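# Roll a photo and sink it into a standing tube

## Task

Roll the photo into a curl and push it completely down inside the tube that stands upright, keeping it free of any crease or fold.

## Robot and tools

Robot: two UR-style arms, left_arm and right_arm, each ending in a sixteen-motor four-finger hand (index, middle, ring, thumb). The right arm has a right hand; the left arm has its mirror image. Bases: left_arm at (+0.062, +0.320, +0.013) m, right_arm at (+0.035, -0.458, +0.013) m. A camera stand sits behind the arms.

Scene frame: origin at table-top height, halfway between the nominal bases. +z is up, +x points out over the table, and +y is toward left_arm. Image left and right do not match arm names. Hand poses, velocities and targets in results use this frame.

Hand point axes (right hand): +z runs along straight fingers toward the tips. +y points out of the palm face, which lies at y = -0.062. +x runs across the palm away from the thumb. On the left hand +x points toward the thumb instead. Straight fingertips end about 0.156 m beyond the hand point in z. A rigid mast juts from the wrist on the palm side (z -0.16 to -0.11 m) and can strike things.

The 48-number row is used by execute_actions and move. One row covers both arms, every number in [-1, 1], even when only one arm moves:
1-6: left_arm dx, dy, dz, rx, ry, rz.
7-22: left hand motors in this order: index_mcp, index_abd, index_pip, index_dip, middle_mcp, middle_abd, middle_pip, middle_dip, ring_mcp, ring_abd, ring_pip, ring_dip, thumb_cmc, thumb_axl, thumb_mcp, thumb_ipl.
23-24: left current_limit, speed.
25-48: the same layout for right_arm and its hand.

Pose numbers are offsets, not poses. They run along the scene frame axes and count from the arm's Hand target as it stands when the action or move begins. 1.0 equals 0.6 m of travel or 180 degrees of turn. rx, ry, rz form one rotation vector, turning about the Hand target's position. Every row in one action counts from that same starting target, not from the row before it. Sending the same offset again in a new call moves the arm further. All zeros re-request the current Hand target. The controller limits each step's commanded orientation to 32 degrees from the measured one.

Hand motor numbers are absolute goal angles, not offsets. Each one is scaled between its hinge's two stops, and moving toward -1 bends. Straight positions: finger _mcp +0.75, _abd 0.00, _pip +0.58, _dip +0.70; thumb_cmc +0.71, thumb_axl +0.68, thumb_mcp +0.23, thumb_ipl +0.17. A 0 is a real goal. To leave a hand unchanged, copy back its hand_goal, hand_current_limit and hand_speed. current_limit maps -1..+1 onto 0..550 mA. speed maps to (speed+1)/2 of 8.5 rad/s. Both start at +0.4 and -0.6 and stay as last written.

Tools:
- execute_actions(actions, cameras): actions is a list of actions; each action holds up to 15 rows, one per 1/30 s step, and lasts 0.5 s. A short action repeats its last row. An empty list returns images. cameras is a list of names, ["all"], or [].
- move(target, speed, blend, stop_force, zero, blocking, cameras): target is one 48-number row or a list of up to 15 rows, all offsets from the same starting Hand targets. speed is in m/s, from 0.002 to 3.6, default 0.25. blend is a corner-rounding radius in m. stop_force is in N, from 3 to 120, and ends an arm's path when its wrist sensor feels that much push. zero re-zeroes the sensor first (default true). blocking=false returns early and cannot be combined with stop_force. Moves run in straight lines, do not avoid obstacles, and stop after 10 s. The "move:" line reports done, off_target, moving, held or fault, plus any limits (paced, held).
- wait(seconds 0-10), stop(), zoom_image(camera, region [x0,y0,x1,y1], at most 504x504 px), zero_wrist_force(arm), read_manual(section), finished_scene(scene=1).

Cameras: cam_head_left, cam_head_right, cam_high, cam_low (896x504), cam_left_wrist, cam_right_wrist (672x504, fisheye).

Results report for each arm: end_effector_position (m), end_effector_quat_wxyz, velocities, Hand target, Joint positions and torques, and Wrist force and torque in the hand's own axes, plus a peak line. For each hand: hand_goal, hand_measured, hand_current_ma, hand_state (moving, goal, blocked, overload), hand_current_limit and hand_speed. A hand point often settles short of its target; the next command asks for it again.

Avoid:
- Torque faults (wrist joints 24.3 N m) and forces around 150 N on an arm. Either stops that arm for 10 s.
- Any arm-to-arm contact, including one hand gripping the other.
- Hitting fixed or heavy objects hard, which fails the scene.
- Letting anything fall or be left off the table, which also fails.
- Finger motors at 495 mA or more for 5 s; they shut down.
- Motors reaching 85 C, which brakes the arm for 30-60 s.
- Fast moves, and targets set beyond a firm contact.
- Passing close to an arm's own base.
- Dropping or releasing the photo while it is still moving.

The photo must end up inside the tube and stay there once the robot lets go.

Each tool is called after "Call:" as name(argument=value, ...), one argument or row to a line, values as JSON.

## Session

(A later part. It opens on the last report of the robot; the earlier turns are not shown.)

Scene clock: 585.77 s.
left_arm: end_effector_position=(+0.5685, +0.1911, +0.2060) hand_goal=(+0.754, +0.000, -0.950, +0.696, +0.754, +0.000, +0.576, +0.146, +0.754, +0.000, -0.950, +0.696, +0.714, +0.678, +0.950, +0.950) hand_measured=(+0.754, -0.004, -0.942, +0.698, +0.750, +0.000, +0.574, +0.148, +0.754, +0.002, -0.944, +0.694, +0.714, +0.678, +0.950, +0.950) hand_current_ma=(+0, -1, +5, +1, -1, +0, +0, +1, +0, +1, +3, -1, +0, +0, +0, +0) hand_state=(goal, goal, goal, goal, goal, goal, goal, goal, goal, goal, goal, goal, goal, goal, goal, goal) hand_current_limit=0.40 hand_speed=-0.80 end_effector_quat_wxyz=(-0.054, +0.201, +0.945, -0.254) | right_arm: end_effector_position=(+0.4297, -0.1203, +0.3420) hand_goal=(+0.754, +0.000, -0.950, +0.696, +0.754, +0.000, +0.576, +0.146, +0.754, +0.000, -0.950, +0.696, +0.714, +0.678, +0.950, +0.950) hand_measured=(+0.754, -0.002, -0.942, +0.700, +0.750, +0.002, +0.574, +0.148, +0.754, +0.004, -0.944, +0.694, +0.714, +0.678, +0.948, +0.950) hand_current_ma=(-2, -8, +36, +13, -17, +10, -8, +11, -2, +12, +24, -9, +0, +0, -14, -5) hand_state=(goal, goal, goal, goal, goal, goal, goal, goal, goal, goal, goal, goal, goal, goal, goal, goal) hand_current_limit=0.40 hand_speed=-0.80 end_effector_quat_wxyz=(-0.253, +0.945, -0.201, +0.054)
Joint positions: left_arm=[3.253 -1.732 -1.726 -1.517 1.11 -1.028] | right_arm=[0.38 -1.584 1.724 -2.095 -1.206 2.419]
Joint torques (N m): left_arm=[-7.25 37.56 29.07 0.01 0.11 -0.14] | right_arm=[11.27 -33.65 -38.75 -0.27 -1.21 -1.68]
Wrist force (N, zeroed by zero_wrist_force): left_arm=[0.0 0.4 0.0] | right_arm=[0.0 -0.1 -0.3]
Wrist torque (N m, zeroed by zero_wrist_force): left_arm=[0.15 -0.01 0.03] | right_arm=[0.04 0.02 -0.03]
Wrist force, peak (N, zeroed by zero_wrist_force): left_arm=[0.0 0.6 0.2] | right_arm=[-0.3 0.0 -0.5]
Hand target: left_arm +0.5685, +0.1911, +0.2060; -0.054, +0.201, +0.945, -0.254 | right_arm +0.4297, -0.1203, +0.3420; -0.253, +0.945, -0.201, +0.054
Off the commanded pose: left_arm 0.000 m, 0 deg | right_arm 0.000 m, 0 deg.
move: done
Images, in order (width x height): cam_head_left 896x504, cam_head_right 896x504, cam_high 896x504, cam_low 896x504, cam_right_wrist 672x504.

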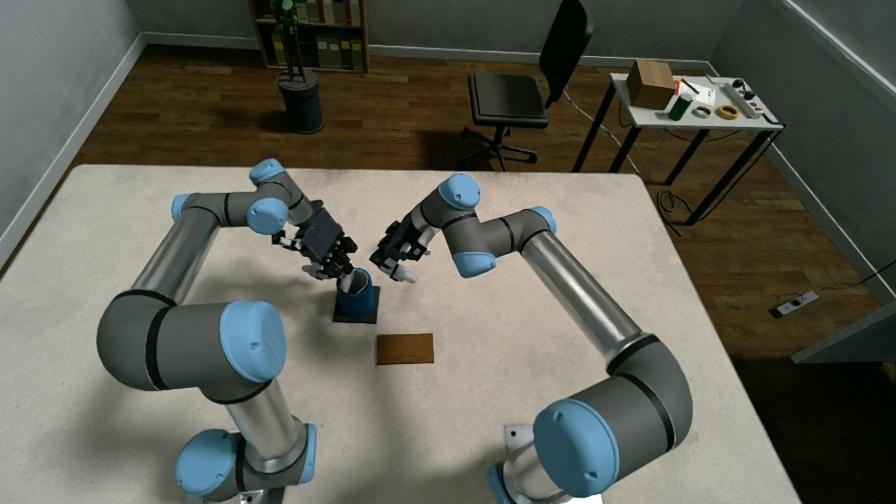

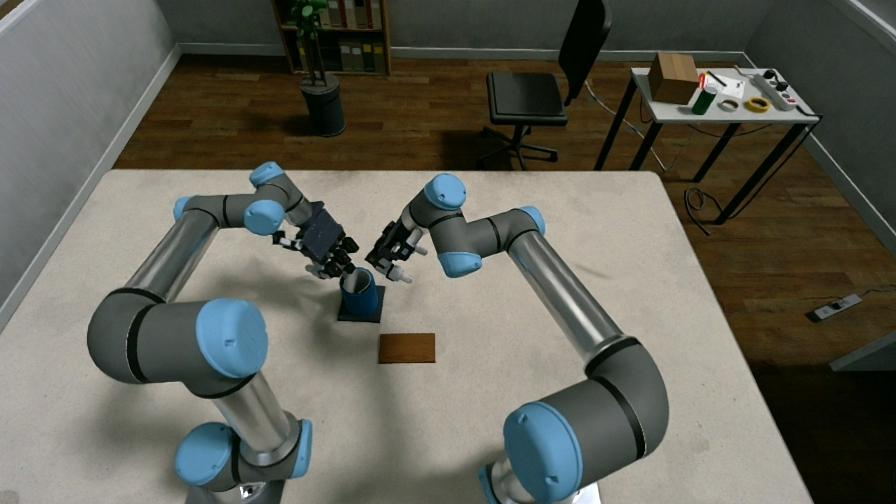

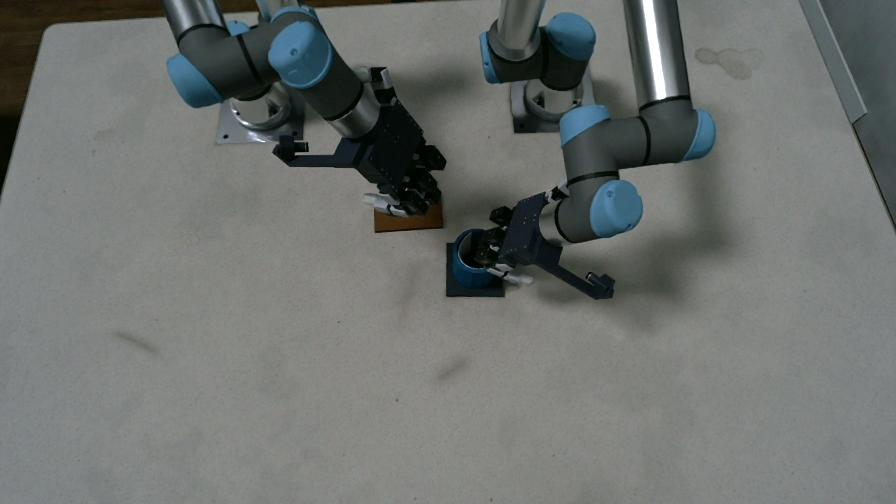

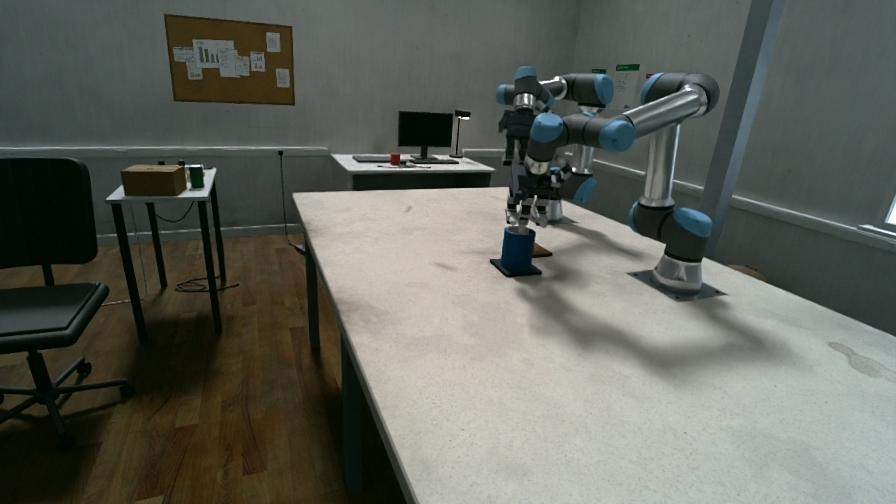

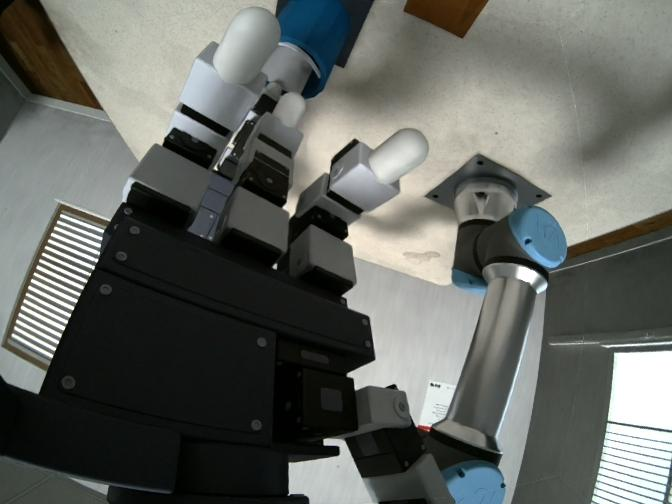

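Call:
move(
  target=[0,0,-0.015,0,0,0,0.753,0,-0.95,0.696,0.753,0,0.576,0.145,0.753,0,-0.95,0.696,0.714,0.678,0.95,0.95,0.4,-0.8,0,0,0,0,0,0,0.753,0,-0.95,0.696,0.753,0,0.576,0.145,0.753,0,-0.95,0.696,0.714,0.678,0.95,0.95,0.4,-0.8],
  speed=0.012,
  stop_force=3,
  cameras=["cam_high","cam_head_left","cam_head_right","cam_low"],
)

Call:
zoom_image(
  camera="cam_low",
  region=[490, 210, 550, 260],
)

Call:
zoom_image(
  camera="cam_high",
  region=[440, 220, 520, 290],
)

Call:
zoom_image(
  camera="cam_head_left",
  region=[320, 250, 390, 320],
)

Scene clock: 587.47 s.
left_arm: end_effector_position=(+0.5685, +0.1911, +0.2005) hand_goal=(+0.754, +0.000, -0.950, +0.696, +0.754, +0.000, +0.576, +0.146, +0.754, +0.000, -0.950, +0.696, +0.714, +0.678, +0.950, +0.950) hand_measured=(+0.754, -0.004, -0.942, +0.698, +0.760, +0.000, +0.574, +0.142, +0.754, +0.002, -0.944, +0.694, +0.714, +0.678, +0.950, +0.950) hand_current_ma=(+0, -1, +5, +1, +3, +0, +0, -2, +0, +1, +3, -1, +0, +0, +0, +0) hand_state=(goal, goal, goal, goal, goal, goal, goal, goal, goal, goal, goal, goal, goal, goal, goal, goal) hand_current_limit=0.40 hand_speed=-0.80 end_effector_quat_wxyz=(-0.054, +0.201, +0.945, -0.254) | right_arm: end_effector_position=(+0.4297, -0.1203, +0.3420) hand_goal=(+0.754, +0.000, -0.950, +0.696, +0.754, +0.000, +0.576, +0.146, +0.754, +0.000, -0.950, +0.696, +0.714, +0.678, +0.950, +0.950) hand_measured=(+0.754, -0.002, -0.942, +0.700, +0.750, +0.002, +0.574, +0.148, +0.754, +0.004, -0.944, +0.694, +0.714, +0.678, +0.948, +0.950) hand_current_ma=(-2, -8, +36, +13, -17, +10, -8, +11, -2, +12, +24, -9, +0, +0, -14, -5) hand_state=(goal, goal, goal, goal, goal, goal, goal, goal, goal, goal, goal, goal, goal, goal, goal, goal) hand_current_limit=0.40 hand_speed=-0.80 end_effector_quat_wxyz=(-0.253, +0.945, -0.201, +0.054)
Joint positions: left_arm=[3.253 -1.736 -1.736 -1.502 1.11 -1.028] | right_arm=[0.38 -1.584 1.724 -2.095 -1.206 2.419]
Joint torques (N m): left_arm=[-8.43 37.87 27.31 1.98 -0.13 -0.1] | right_arm=[12.06 -33.55 -38.41 -0.38 -1.27 -1.39]
Wrist force (N, zeroed by zero_wrist_force): left_arm=[-0.3 -1.0 -2.4] | right_arm=[-0.1 0.1 -0.4]
Wrist torque (N m, zeroed by zero_wrist_force): left_arm=[0.40 -0.07 0.03] | right_arm=[0.06 0.03 -0.03]
Wrist force, peak (N, zeroed by zero_wrist_force): left_arm=[0.1 -1.2 -3.5] | right_arm=[0.0 0.0 -0.6]
Hand target: left_arm +0.5685, +0.1911, +0.2005; -0.054, +0.201, +0.945, -0.254 (not the last commanded pose) | right_arm +0.4297, -0.1203, +0.3420; -0.253, +0.945, -0.201, +0.054
Off the commanded pose: left_arm 0.003 m, 0 deg | right_arm 0.000 m, 0 deg.
move: contact (left_arm)
Images, in order (width x height): cam_head_left 896x504, cam_head_right 896x504, cam_high 896x504, cam_low 896x504.

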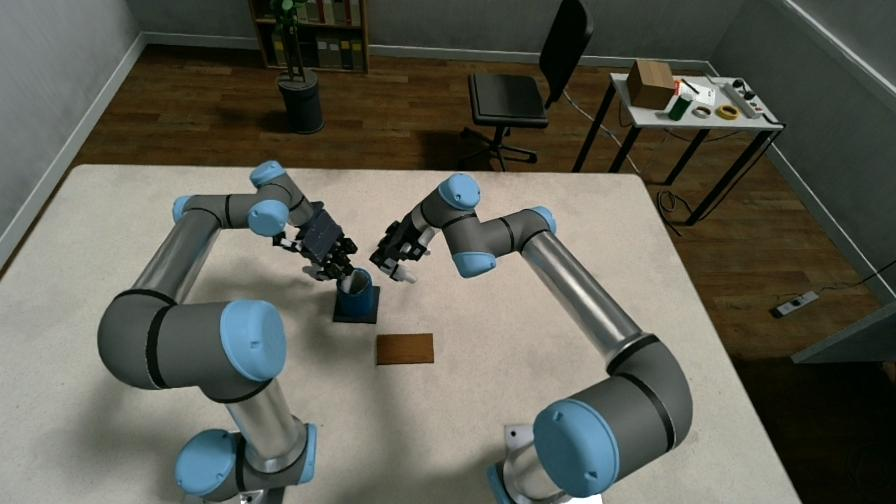

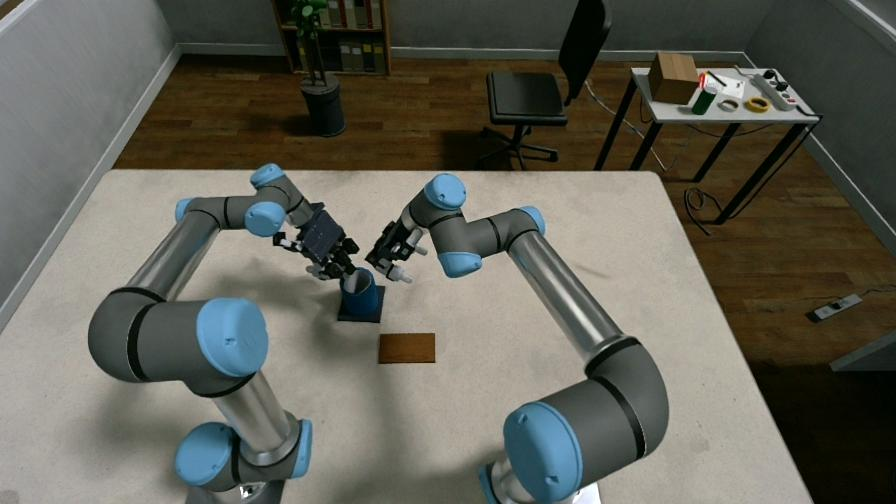

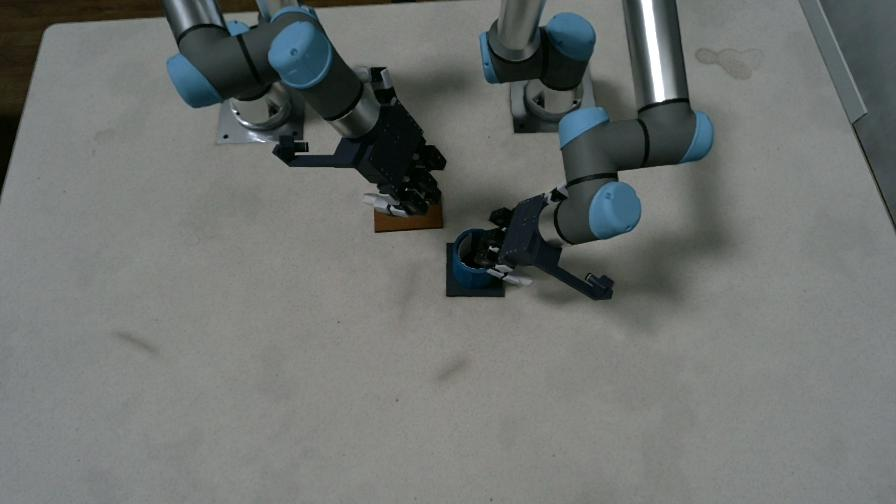

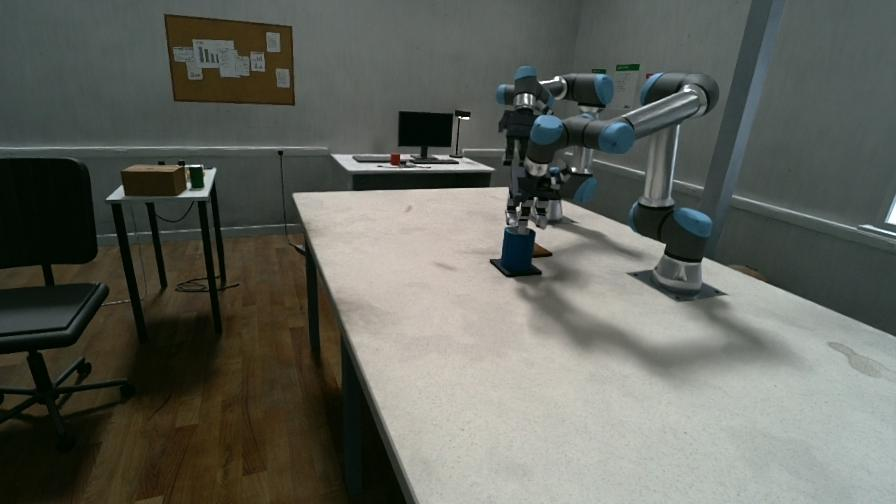

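Scaled by 8.400 from the camera's 896x504 image, which has a finer 1280x720 frame.

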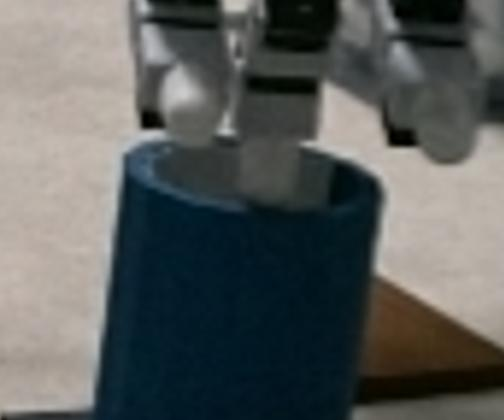

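Scaled by 6.300 from the camera's 896x504 image, which has a finer 1280x720 frame.

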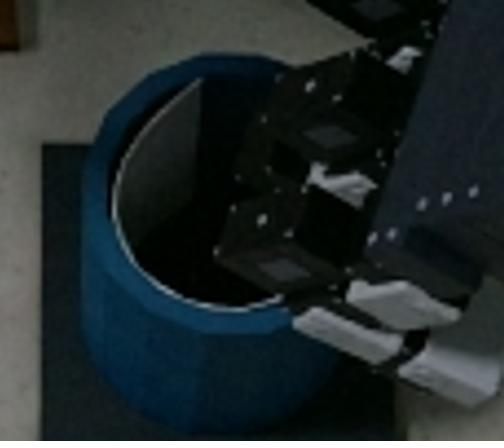

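Scaled by 7.200 from the camera's 896x504 image, which has a finer 1280x720 frame.

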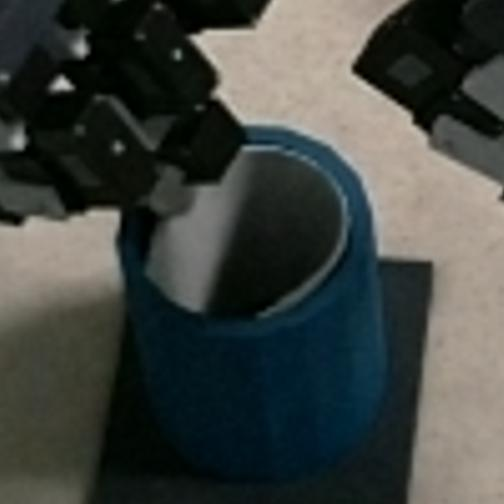

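Call:
move(
  target=[
    [-0.005,-0.011,0.01,0,0,0,0.753,0,-0.95,0.696,0.753,0,0.576,0.145,0.753,0,-0.95,0.696,0.714,0.678,0.95,0.95,0.4,-0.8,0,0,0,0,0,0,0.753,0,-0.95,0.696,0.753,0,0.576,0.145,0.753,0,-0.95,0.696,0.714,0.678,0.95,0.95,0.4,-0.8],
    [0.08,0.18,0.14,0,0,0,0.753,0,-0.95,0.696,0.753,0,0.576,0.145,0.753,0,-0.95,0.696,0.714,0.678,0.95,0.95,0.4,-0.8,0,0,0,0,0,0,0.753,0,-0.95,0.696,0.753,0,0.576,0.145,0.753,0,-0.95,0.696,0.714,0.678,0.95,0.95,0.4,-0.8],
  ],
  speed=[0.03, 0.15],
  cameras=["cam_high","cam_head_left","cam_head_right","cam_low"],
)

Call:
zoom_image(
  camera="cam_low",
  region=[490, 210, 550, 260],
)

Call:
zoom_image(
  camera="cam_high",
  region=[440, 220, 520, 290],
)

Call:
zoom_image(
  camera="cam_head_left",
  region=[320, 250, 390, 320],
)

Scene clock: 589.83 s.
left_arm: end_effector_position=(+0.6165, +0.2991, +0.2844) hand_goal=(+0.754, +0.000, -0.950, +0.696, +0.754, +0.000, +0.576, +0.146, +0.754, +0.000, -0.950, +0.696, +0.714, +0.678, +0.950, +0.950) hand_measured=(+0.754, -0.004, -0.942, +0.698, +0.750, +0.000, +0.574, +0.144, +0.754, +0.002, -0.944, +0.694, +0.714, +0.678, +0.950, +0.950) hand_current_ma=(+0, -1, +4, +1, -1, +0, +0, -1, +0, +1, +3, -1, +0, +0, +0, +0) hand_state=(goal, goal, goal, goal, goal, goal, goal, goal, goal, goal, goal, goal, goal, goal, goal, goal) hand_current_limit=0.40 hand_speed=-0.80 end_effector_quat_wxyz=(-0.054, +0.201, +0.945, -0.254) | right_arm: end_effector_position=(+0.4297, -0.1203, +0.3420) hand_goal=(+0.754, +0.000, -0.950, +0.696, +0.754, +0.000, +0.576, +0.146, +0.754, +0.000, -0.950, +0.696, +0.714, +0.678, +0.950, +0.950) hand_measured=(+0.754, -0.002, -0.942, +0.700, +0.750, +0.002, +0.574, +0.148, +0.754, +0.004, -0.944, +0.694, +0.714, +0.678, +0.948, +0.950) hand_current_ma=(-2, -8, +36, +13, -17, +10, -8, +11, -2, +12, +24, -9, +0, +0, -14, -5) hand_state=(goal, goal, goal, goal, goal, goal, goal, goal, goal, goal, goal, goal, goal, goal, goal, goal) hand_current_limit=0.40 hand_speed=-0.80 end_effector_quat_wxyz=(-0.253, +0.945, -0.201, +0.054)
Joint positions: left_arm=[3.432 -1.79 -1.432 -1.832 1.164 -0.84] | right_arm=[0.38 -1.584 1.724 -2.095 -1.206 2.419]
Joint torques (N m): left_arm=[-8.17 40.51 28.43 0.62 -2.88 0.47] | right_arm=[12.11 -34.19 -38.36 -0.51 -1.17 -1.47]
Wrist force (N, zeroed by zero_wrist_force): left_arm=[-0.1 0.2 0.1] | right_arm=[-0.1 0.1 -0.1]
Wrist torque (N m, zeroed by zero_wrist_force): left_arm=[0.10 0.00 0.13] | right_arm=[0.04 0.03 -0.04]
Wrist force, peak (N, zeroed by zero_wrist_force): left_arm=[-0.2 -1.0 -3.2] | right_arm=[-0.1 0.2 -0.6]
Hand target: left_arm +0.6165, +0.2991, +0.2845; -0.054, +0.201, +0.945, -0.254 | right_arm +0.4297, -0.1203, +0.3420; -0.253, +0.945, -0.201, +0.054
Off the commanded pose: left_arm 0.000 m, 0 deg | right_arm 0.000 m, 0 deg.
move: done
Images, in order (width x height): cam_head_left 896x504, cam_head_right 896x504, cam_high 896x504, cam_low 896x504.

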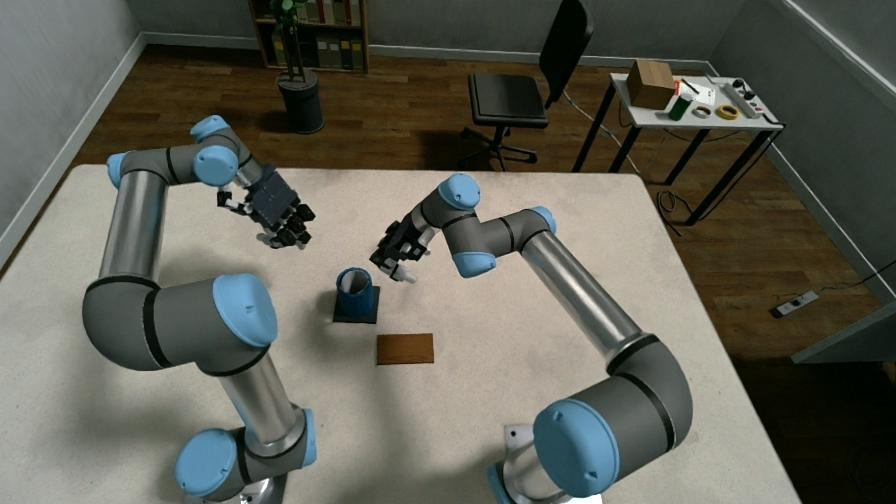

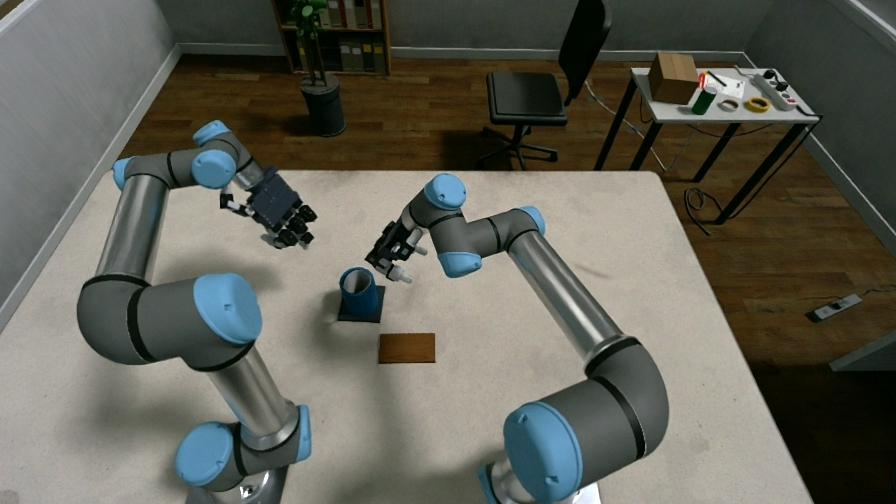

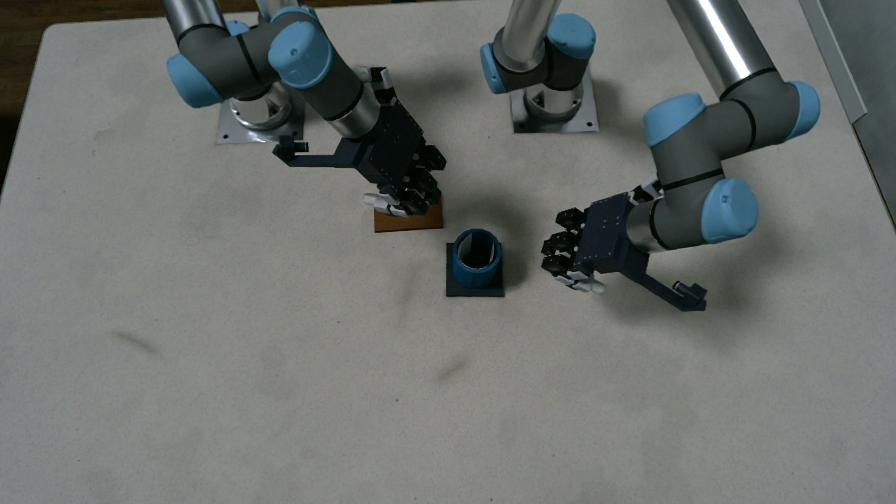

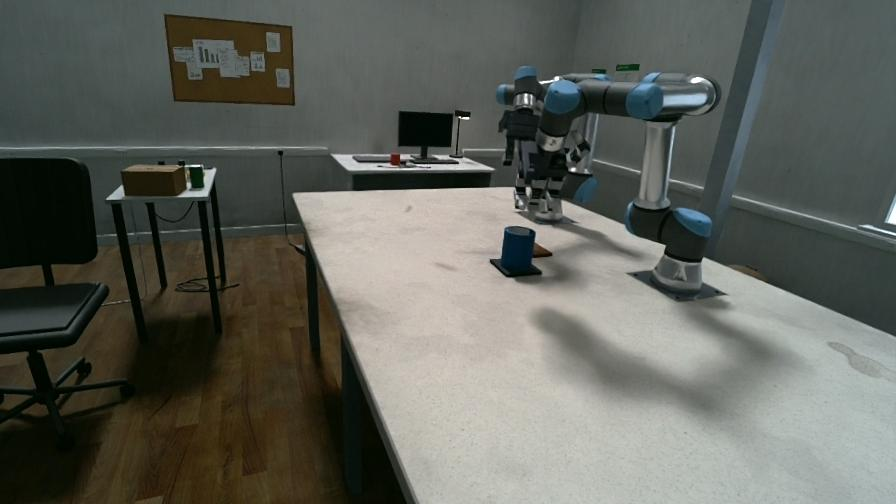

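Scaled by 8.400 from the camera's 896x504 image, which has a finer 1280x720 frame.

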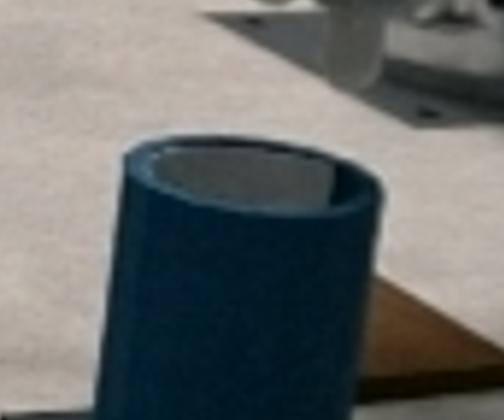

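Scaled by 6.300 from the camera's 896x504 image, which has a finer 1280x720 frame.

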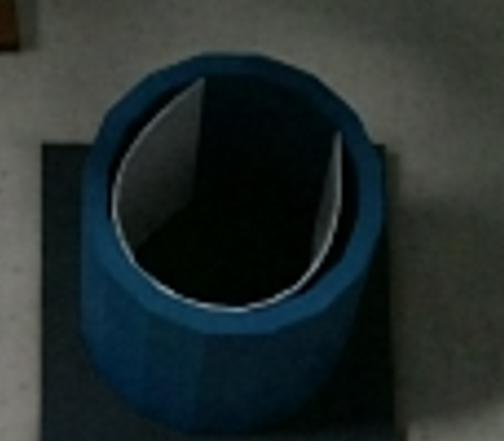

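Scaled by 7.200 from the camera's 896x504 image, which has a finer 1280x720 frame.

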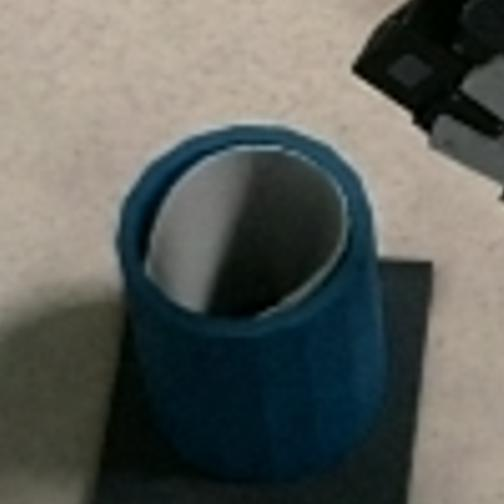

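Call:
move(
  target=[
    [0,0,0,0,0,0,0.753,0,-0.95,0.696,0.753,0,0.576,0.145,0.753,0,-0.95,0.696,0.714,0.678,0.95,0.95,0.4,-0.8,0.055,0.1232,-0.12,0,0,0,0.753,0,-0.95,0.696,0.753,0,0.576,0.145,0.753,0,-0.95,0.696,0.714,0.678,0.95,0.95,0.4,-0.8],
    [0,0,0,0,0,0,0.753,0,-0.95,0.696,0.753,0,0.576,0.145,0.753,0,-0.95,0.696,0.714,0.678,0.95,0.95,0.4,-0.8,0.055,0.1232,-0.2117,0,0,0,0.753,0,-0.95,0.696,0.753,0,0.576,0.145,0.753,0,-0.95,0.696,0.714,0.678,0.95,0.95,0.4,-0.8],
  ],
  speed=[0.15, 0.06],
  cameras=["cam_high","cam_head_left","cam_low"],
)

Call:
zoom_image(
  camera="cam_low",
  region=[490, 210, 550, 260],
)

Call:
zoom_image(
  camera="cam_high",
  region=[440, 220, 520, 290],
)

Call:
zoom_image(
  camera="cam_head_left",
  region=[320, 250, 390, 320],
)

Scene clock: 592.83 s.
left_arm: end_effector_position=(+0.6165, +0.2991, +0.2845) hand_goal=(+0.754, +0.000, -0.950, +0.696, +0.754, +0.000, +0.576, +0.146, +0.754, +0.000, -0.950, +0.696, +0.714, +0.678, +0.950, +0.950) hand_measured=(+0.754, -0.004, -0.942, +0.698, +0.750, +0.000, +0.574, +0.144, +0.754, +0.002, -0.944, +0.694, +0.714, +0.678, +0.950, +0.950) hand_current_ma=(+0, -1, +4, +1, -1, +0, +0, -1, +0, +1, +3, -1, +0, +0, +0, +0) hand_state=(goal, goal, goal, goal, goal, goal, goal, goal, goal, goal, goal, goal, goal, goal, goal, goal) hand_current_limit=0.40 hand_speed=-0.80 end_effector_quat_wxyz=(-0.054, +0.201, +0.945, -0.254) | right_arm: end_effector_position=(+0.4627, -0.0464, +0.2148) hand_goal=(+0.754, +0.000, -0.950, +0.696, +0.754, +0.000, +0.576, +0.146, +0.754, +0.000, -0.950, +0.696, +0.714, +0.678, +0.950, +0.950) hand_measured=(+0.754, -0.002, -0.942, +0.700, +0.750, +0.002, +0.574, +0.148, +0.754, +0.004, -0.944, +0.694, +0.714, +0.678, +0.948, +0.950) hand_current_ma=(-2, -8, +35, +13, -17, +10, -8, +10, -2, +12, +24, -9, +0, +0, -14, -5) hand_state=(goal, goal, goal, goal, goal, goal, goal, goal, goal, goal, goal, goal, goal, goal, goal, goal) hand_current_limit=0.40 hand_speed=-0.80 end_effector_quat_wxyz=(-0.253, +0.945, -0.201, +0.054)
Joint positions: left_arm=[3.432 -1.79 -1.432 -1.832 1.164 -0.84] | right_arm=[0.486 -1.319 1.773 -2.443 -1.248 2.524]
Joint torques (N m): left_arm=[-12.51 40.83 26.6 0.18 -2.74 0.88] | right_arm=[-9.72 -43.31 -35.35 -0.57 1.92 -0.61]
Wrist force (N, zeroed by zero_wrist_force): left_arm=[0.0 0.0 0.2] | right_arm=[0.0 -0.1 -0.6]
Wrist torque (N m, zeroed by zero_wrist_force): left_arm=[0.09 0.00 0.14] | right_arm=[0.07 0.04 0.07]
Wrist force, peak (N, zeroed by zero_wrist_force): left_arm=[0.0 0.3 0.4] | right_arm=[0.0 0.4 -1.6]
Hand target: left_arm +0.6165, +0.2991, +0.2845; -0.054, +0.201, +0.945, -0.254 | right_arm +0.4627, -0.0464, +0.2150; -0.253, +0.945, -0.201, +0.054
Off the commanded pose: left_arm 0.000 m, 0 deg | right_arm 0.000 m, 0 deg.
move: done
Images, in order (width x height): cam_head_left 896x504, cam_high 896x504, cam_low 896x504.

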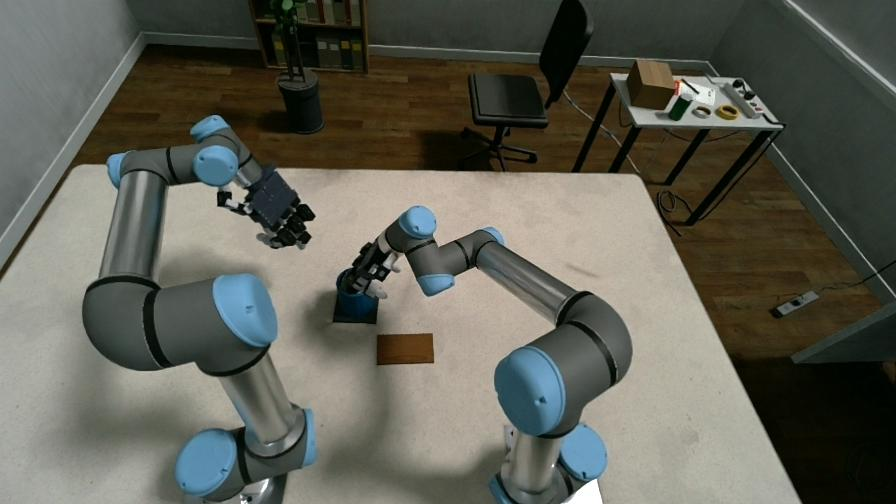

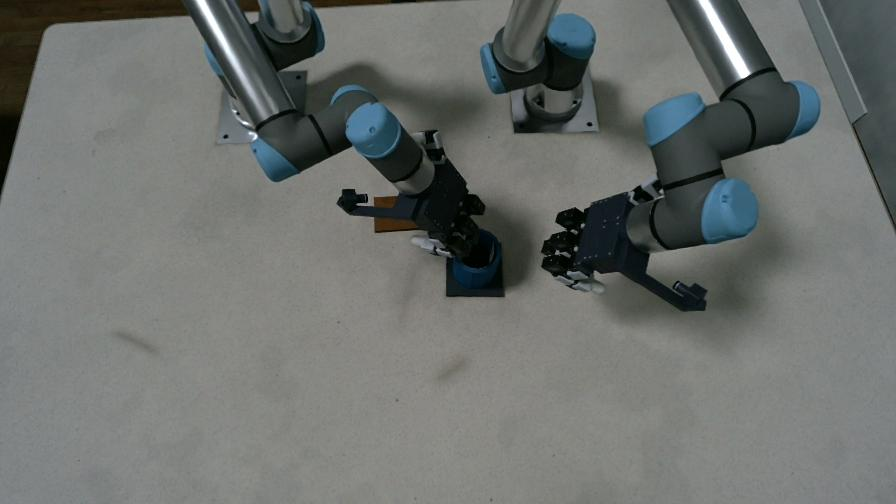

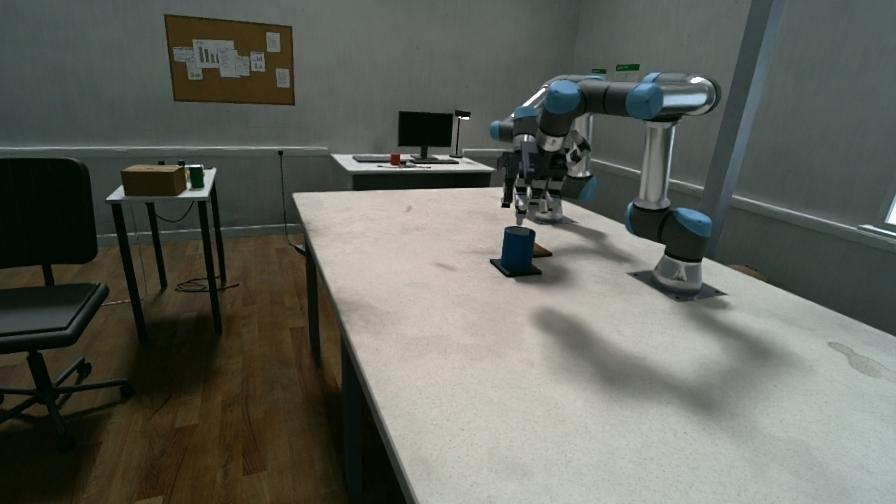

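Scaled by 8.400 from the camera's 896x504 image, which has a finer 1280x720 frame.

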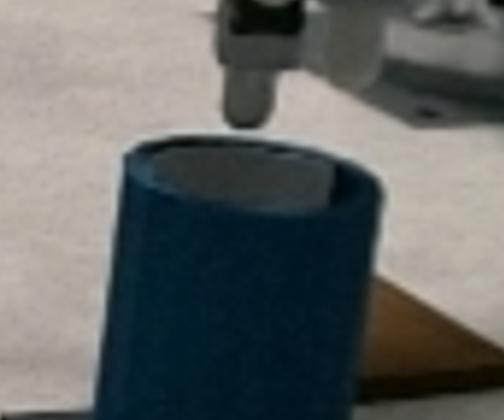

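Scaled by 6.300 from the camera's 896x504 image, which has a finer 1280x720 frame.

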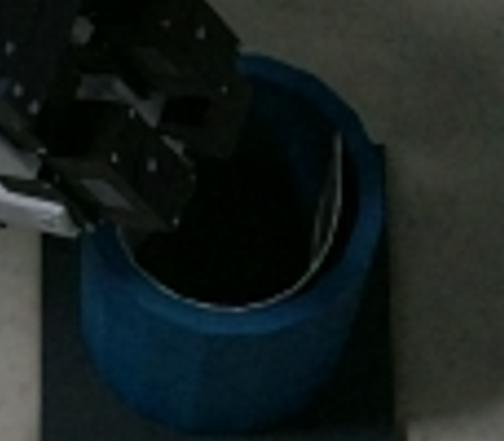

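Scaled by 7.200 from the camera's 896x504 image, which has a finer 1280x720 frame.

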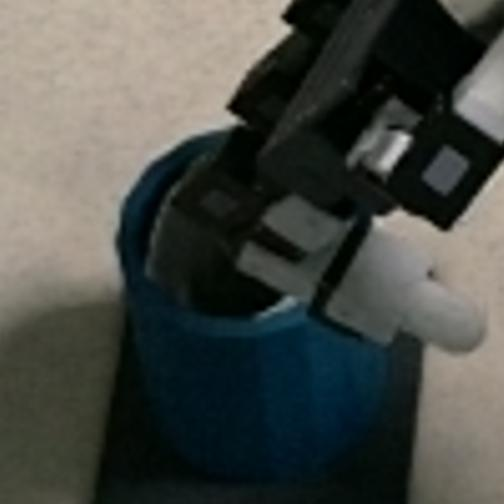

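Call:
move(
  target=[0,0,0,0,0,0,0.753,0,-0.95,0.696,0.753,0,0.576,0.145,0.753,0,-0.95,0.696,0.714,0.678,0.95,0.95,0.4,-0.8,0,0,-0.0333,0,0,0,0.753,0,-0.95,0.696,0.753,0,0.576,0.145,0.753,0,-0.95,0.696,0.714,0.678,0.95,0.95,0.4,-0.8],
  speed=0.012,
  stop_force=3,
  cameras=["cam_high","cam_head_left","cam_low"],
)

Call:
zoom_image(
  camera="cam_low",
  region=[490, 210, 550, 260],
)

Call:
zoom_image(
  camera="cam_high",
  region=[440, 220, 520, 290],
)

Scene clock: 595.33 s.
left_arm: end_effector_position=(+0.6165, +0.2991, +0.2845) hand_goal=(+0.754, +0.000, -0.950, +0.696, +0.754, +0.000, +0.576, +0.146, +0.754, +0.000, -0.950, +0.696, +0.714, +0.678, +0.950, +0.950) hand_measured=(+0.754, -0.004, -0.942, +0.698, +0.750, +0.000, +0.574, +0.144, +0.754, +0.002, -0.944, +0.694, +0.714, +0.678, +0.950, +0.950) hand_current_ma=(+0, -1, +4, +1, -1, +0, +0, -1, +0, +1, +3, -1, +0, +0, +0, +0) hand_state=(goal, goal, goal, goal, goal, goal, goal, goal, goal, goal, goal, goal, goal, goal, goal, goal) hand_current_limit=0.40 hand_speed=-0.80 end_effector_quat_wxyz=(-0.054, +0.201, +0.945, -0.254) | right_arm: end_effector_position=(+0.4628, -0.0464, +0.2000) hand_goal=(+0.754, +0.000, -0.950, +0.696, +0.754, +0.000, +0.576, +0.146, +0.754, +0.000, -0.950, +0.696, +0.714, +0.678, +0.950, +0.950) hand_measured=(+0.754, -0.002, -0.942, +0.700, +0.764, +0.002, +0.574, +0.140, +0.754, +0.004, -0.944, +0.694, +0.714, +0.678, +0.948, +0.950) hand_current_ma=(-2, -8, +35, +13, +43, +10, -4, -22, -2, +12, +24, -9, +0, +0, -14, -5) hand_state=(goal, goal, goal, goal, goal, goal, goal, goal, goal, goal, goal, goal, goal, goal, goal, goal) hand_current_limit=0.40 hand_speed=-0.80 end_effector_quat_wxyz=(-0.253, +0.945, -0.201, +0.054)
Joint positions: left_arm=[3.432 -1.79 -1.432 -1.832 1.164 -0.84] | right_arm=[0.486 -1.303 1.794 -2.481 -1.248 2.524]
Joint torques (N m): left_arm=[-11.73 40.55 26.48 0.62 -2.8 0.65] | right_arm=[-7.39 -40.8 -34.91 -0.09 2.04 1.31]
Wrist force (N, zeroed by zero_wrist_force): left_arm=[-0.1 0.1 0.1] | right_arm=[-0.3 -1.7 -3.2]
Wrist torque (N m, zeroed by zero_wrist_force): left_arm=[0.11 0.01 0.13] | right_arm=[0.32 0.09 0.02]
Wrist force, peak (N, zeroed by zero_wrist_force): left_arm=[-0.4 0.0 -0.2] | right_arm=[-0.2 -2.1 -3.8]
Hand target: left_arm +0.6165, +0.2991, +0.2845; -0.054, +0.201, +0.945, -0.254 | right_arm +0.4628, -0.0464, +0.2000; -0.253, +0.945, -0.201, +0.054 (not the last commanded pose)
Off the commanded pose: left_arm 0.000 m, 0 deg | right_arm 0.005 m, 0 deg.
move: contact (right_arm)
Images, in order (width x height): cam_head_left 896x504, cam_high 896x504, cam_low 896x504.

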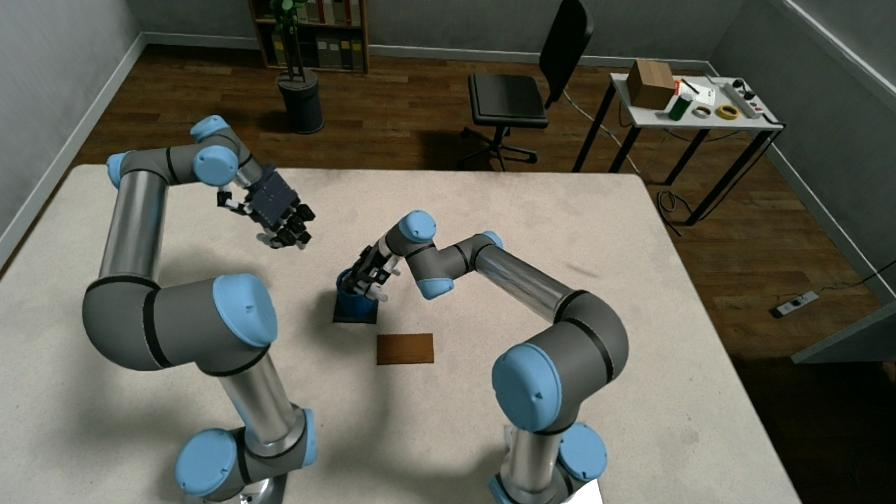

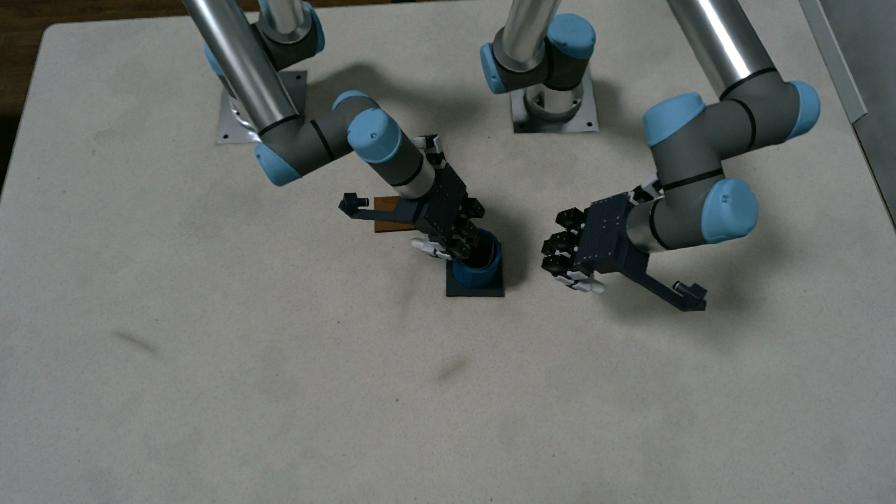

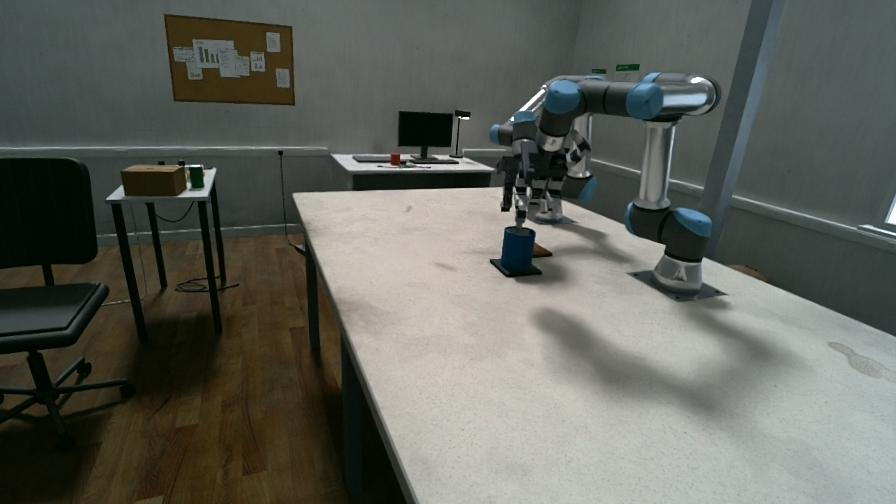

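Scaled by 8.400 from the camera's 896x504 image, which has a finer 1280x720 frame.

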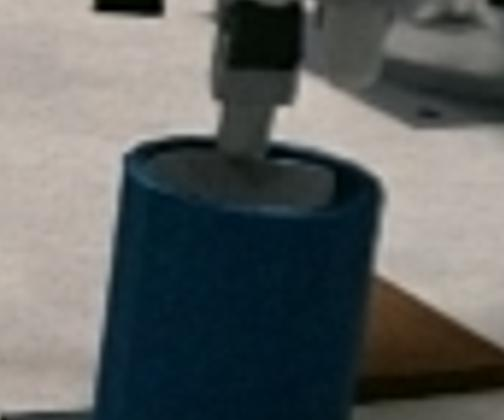

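Scaled by 6.300 from the camera's 896x504 image, which has a finer 1280x720 frame.

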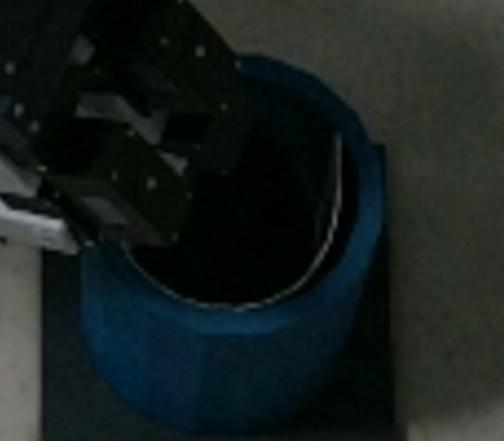

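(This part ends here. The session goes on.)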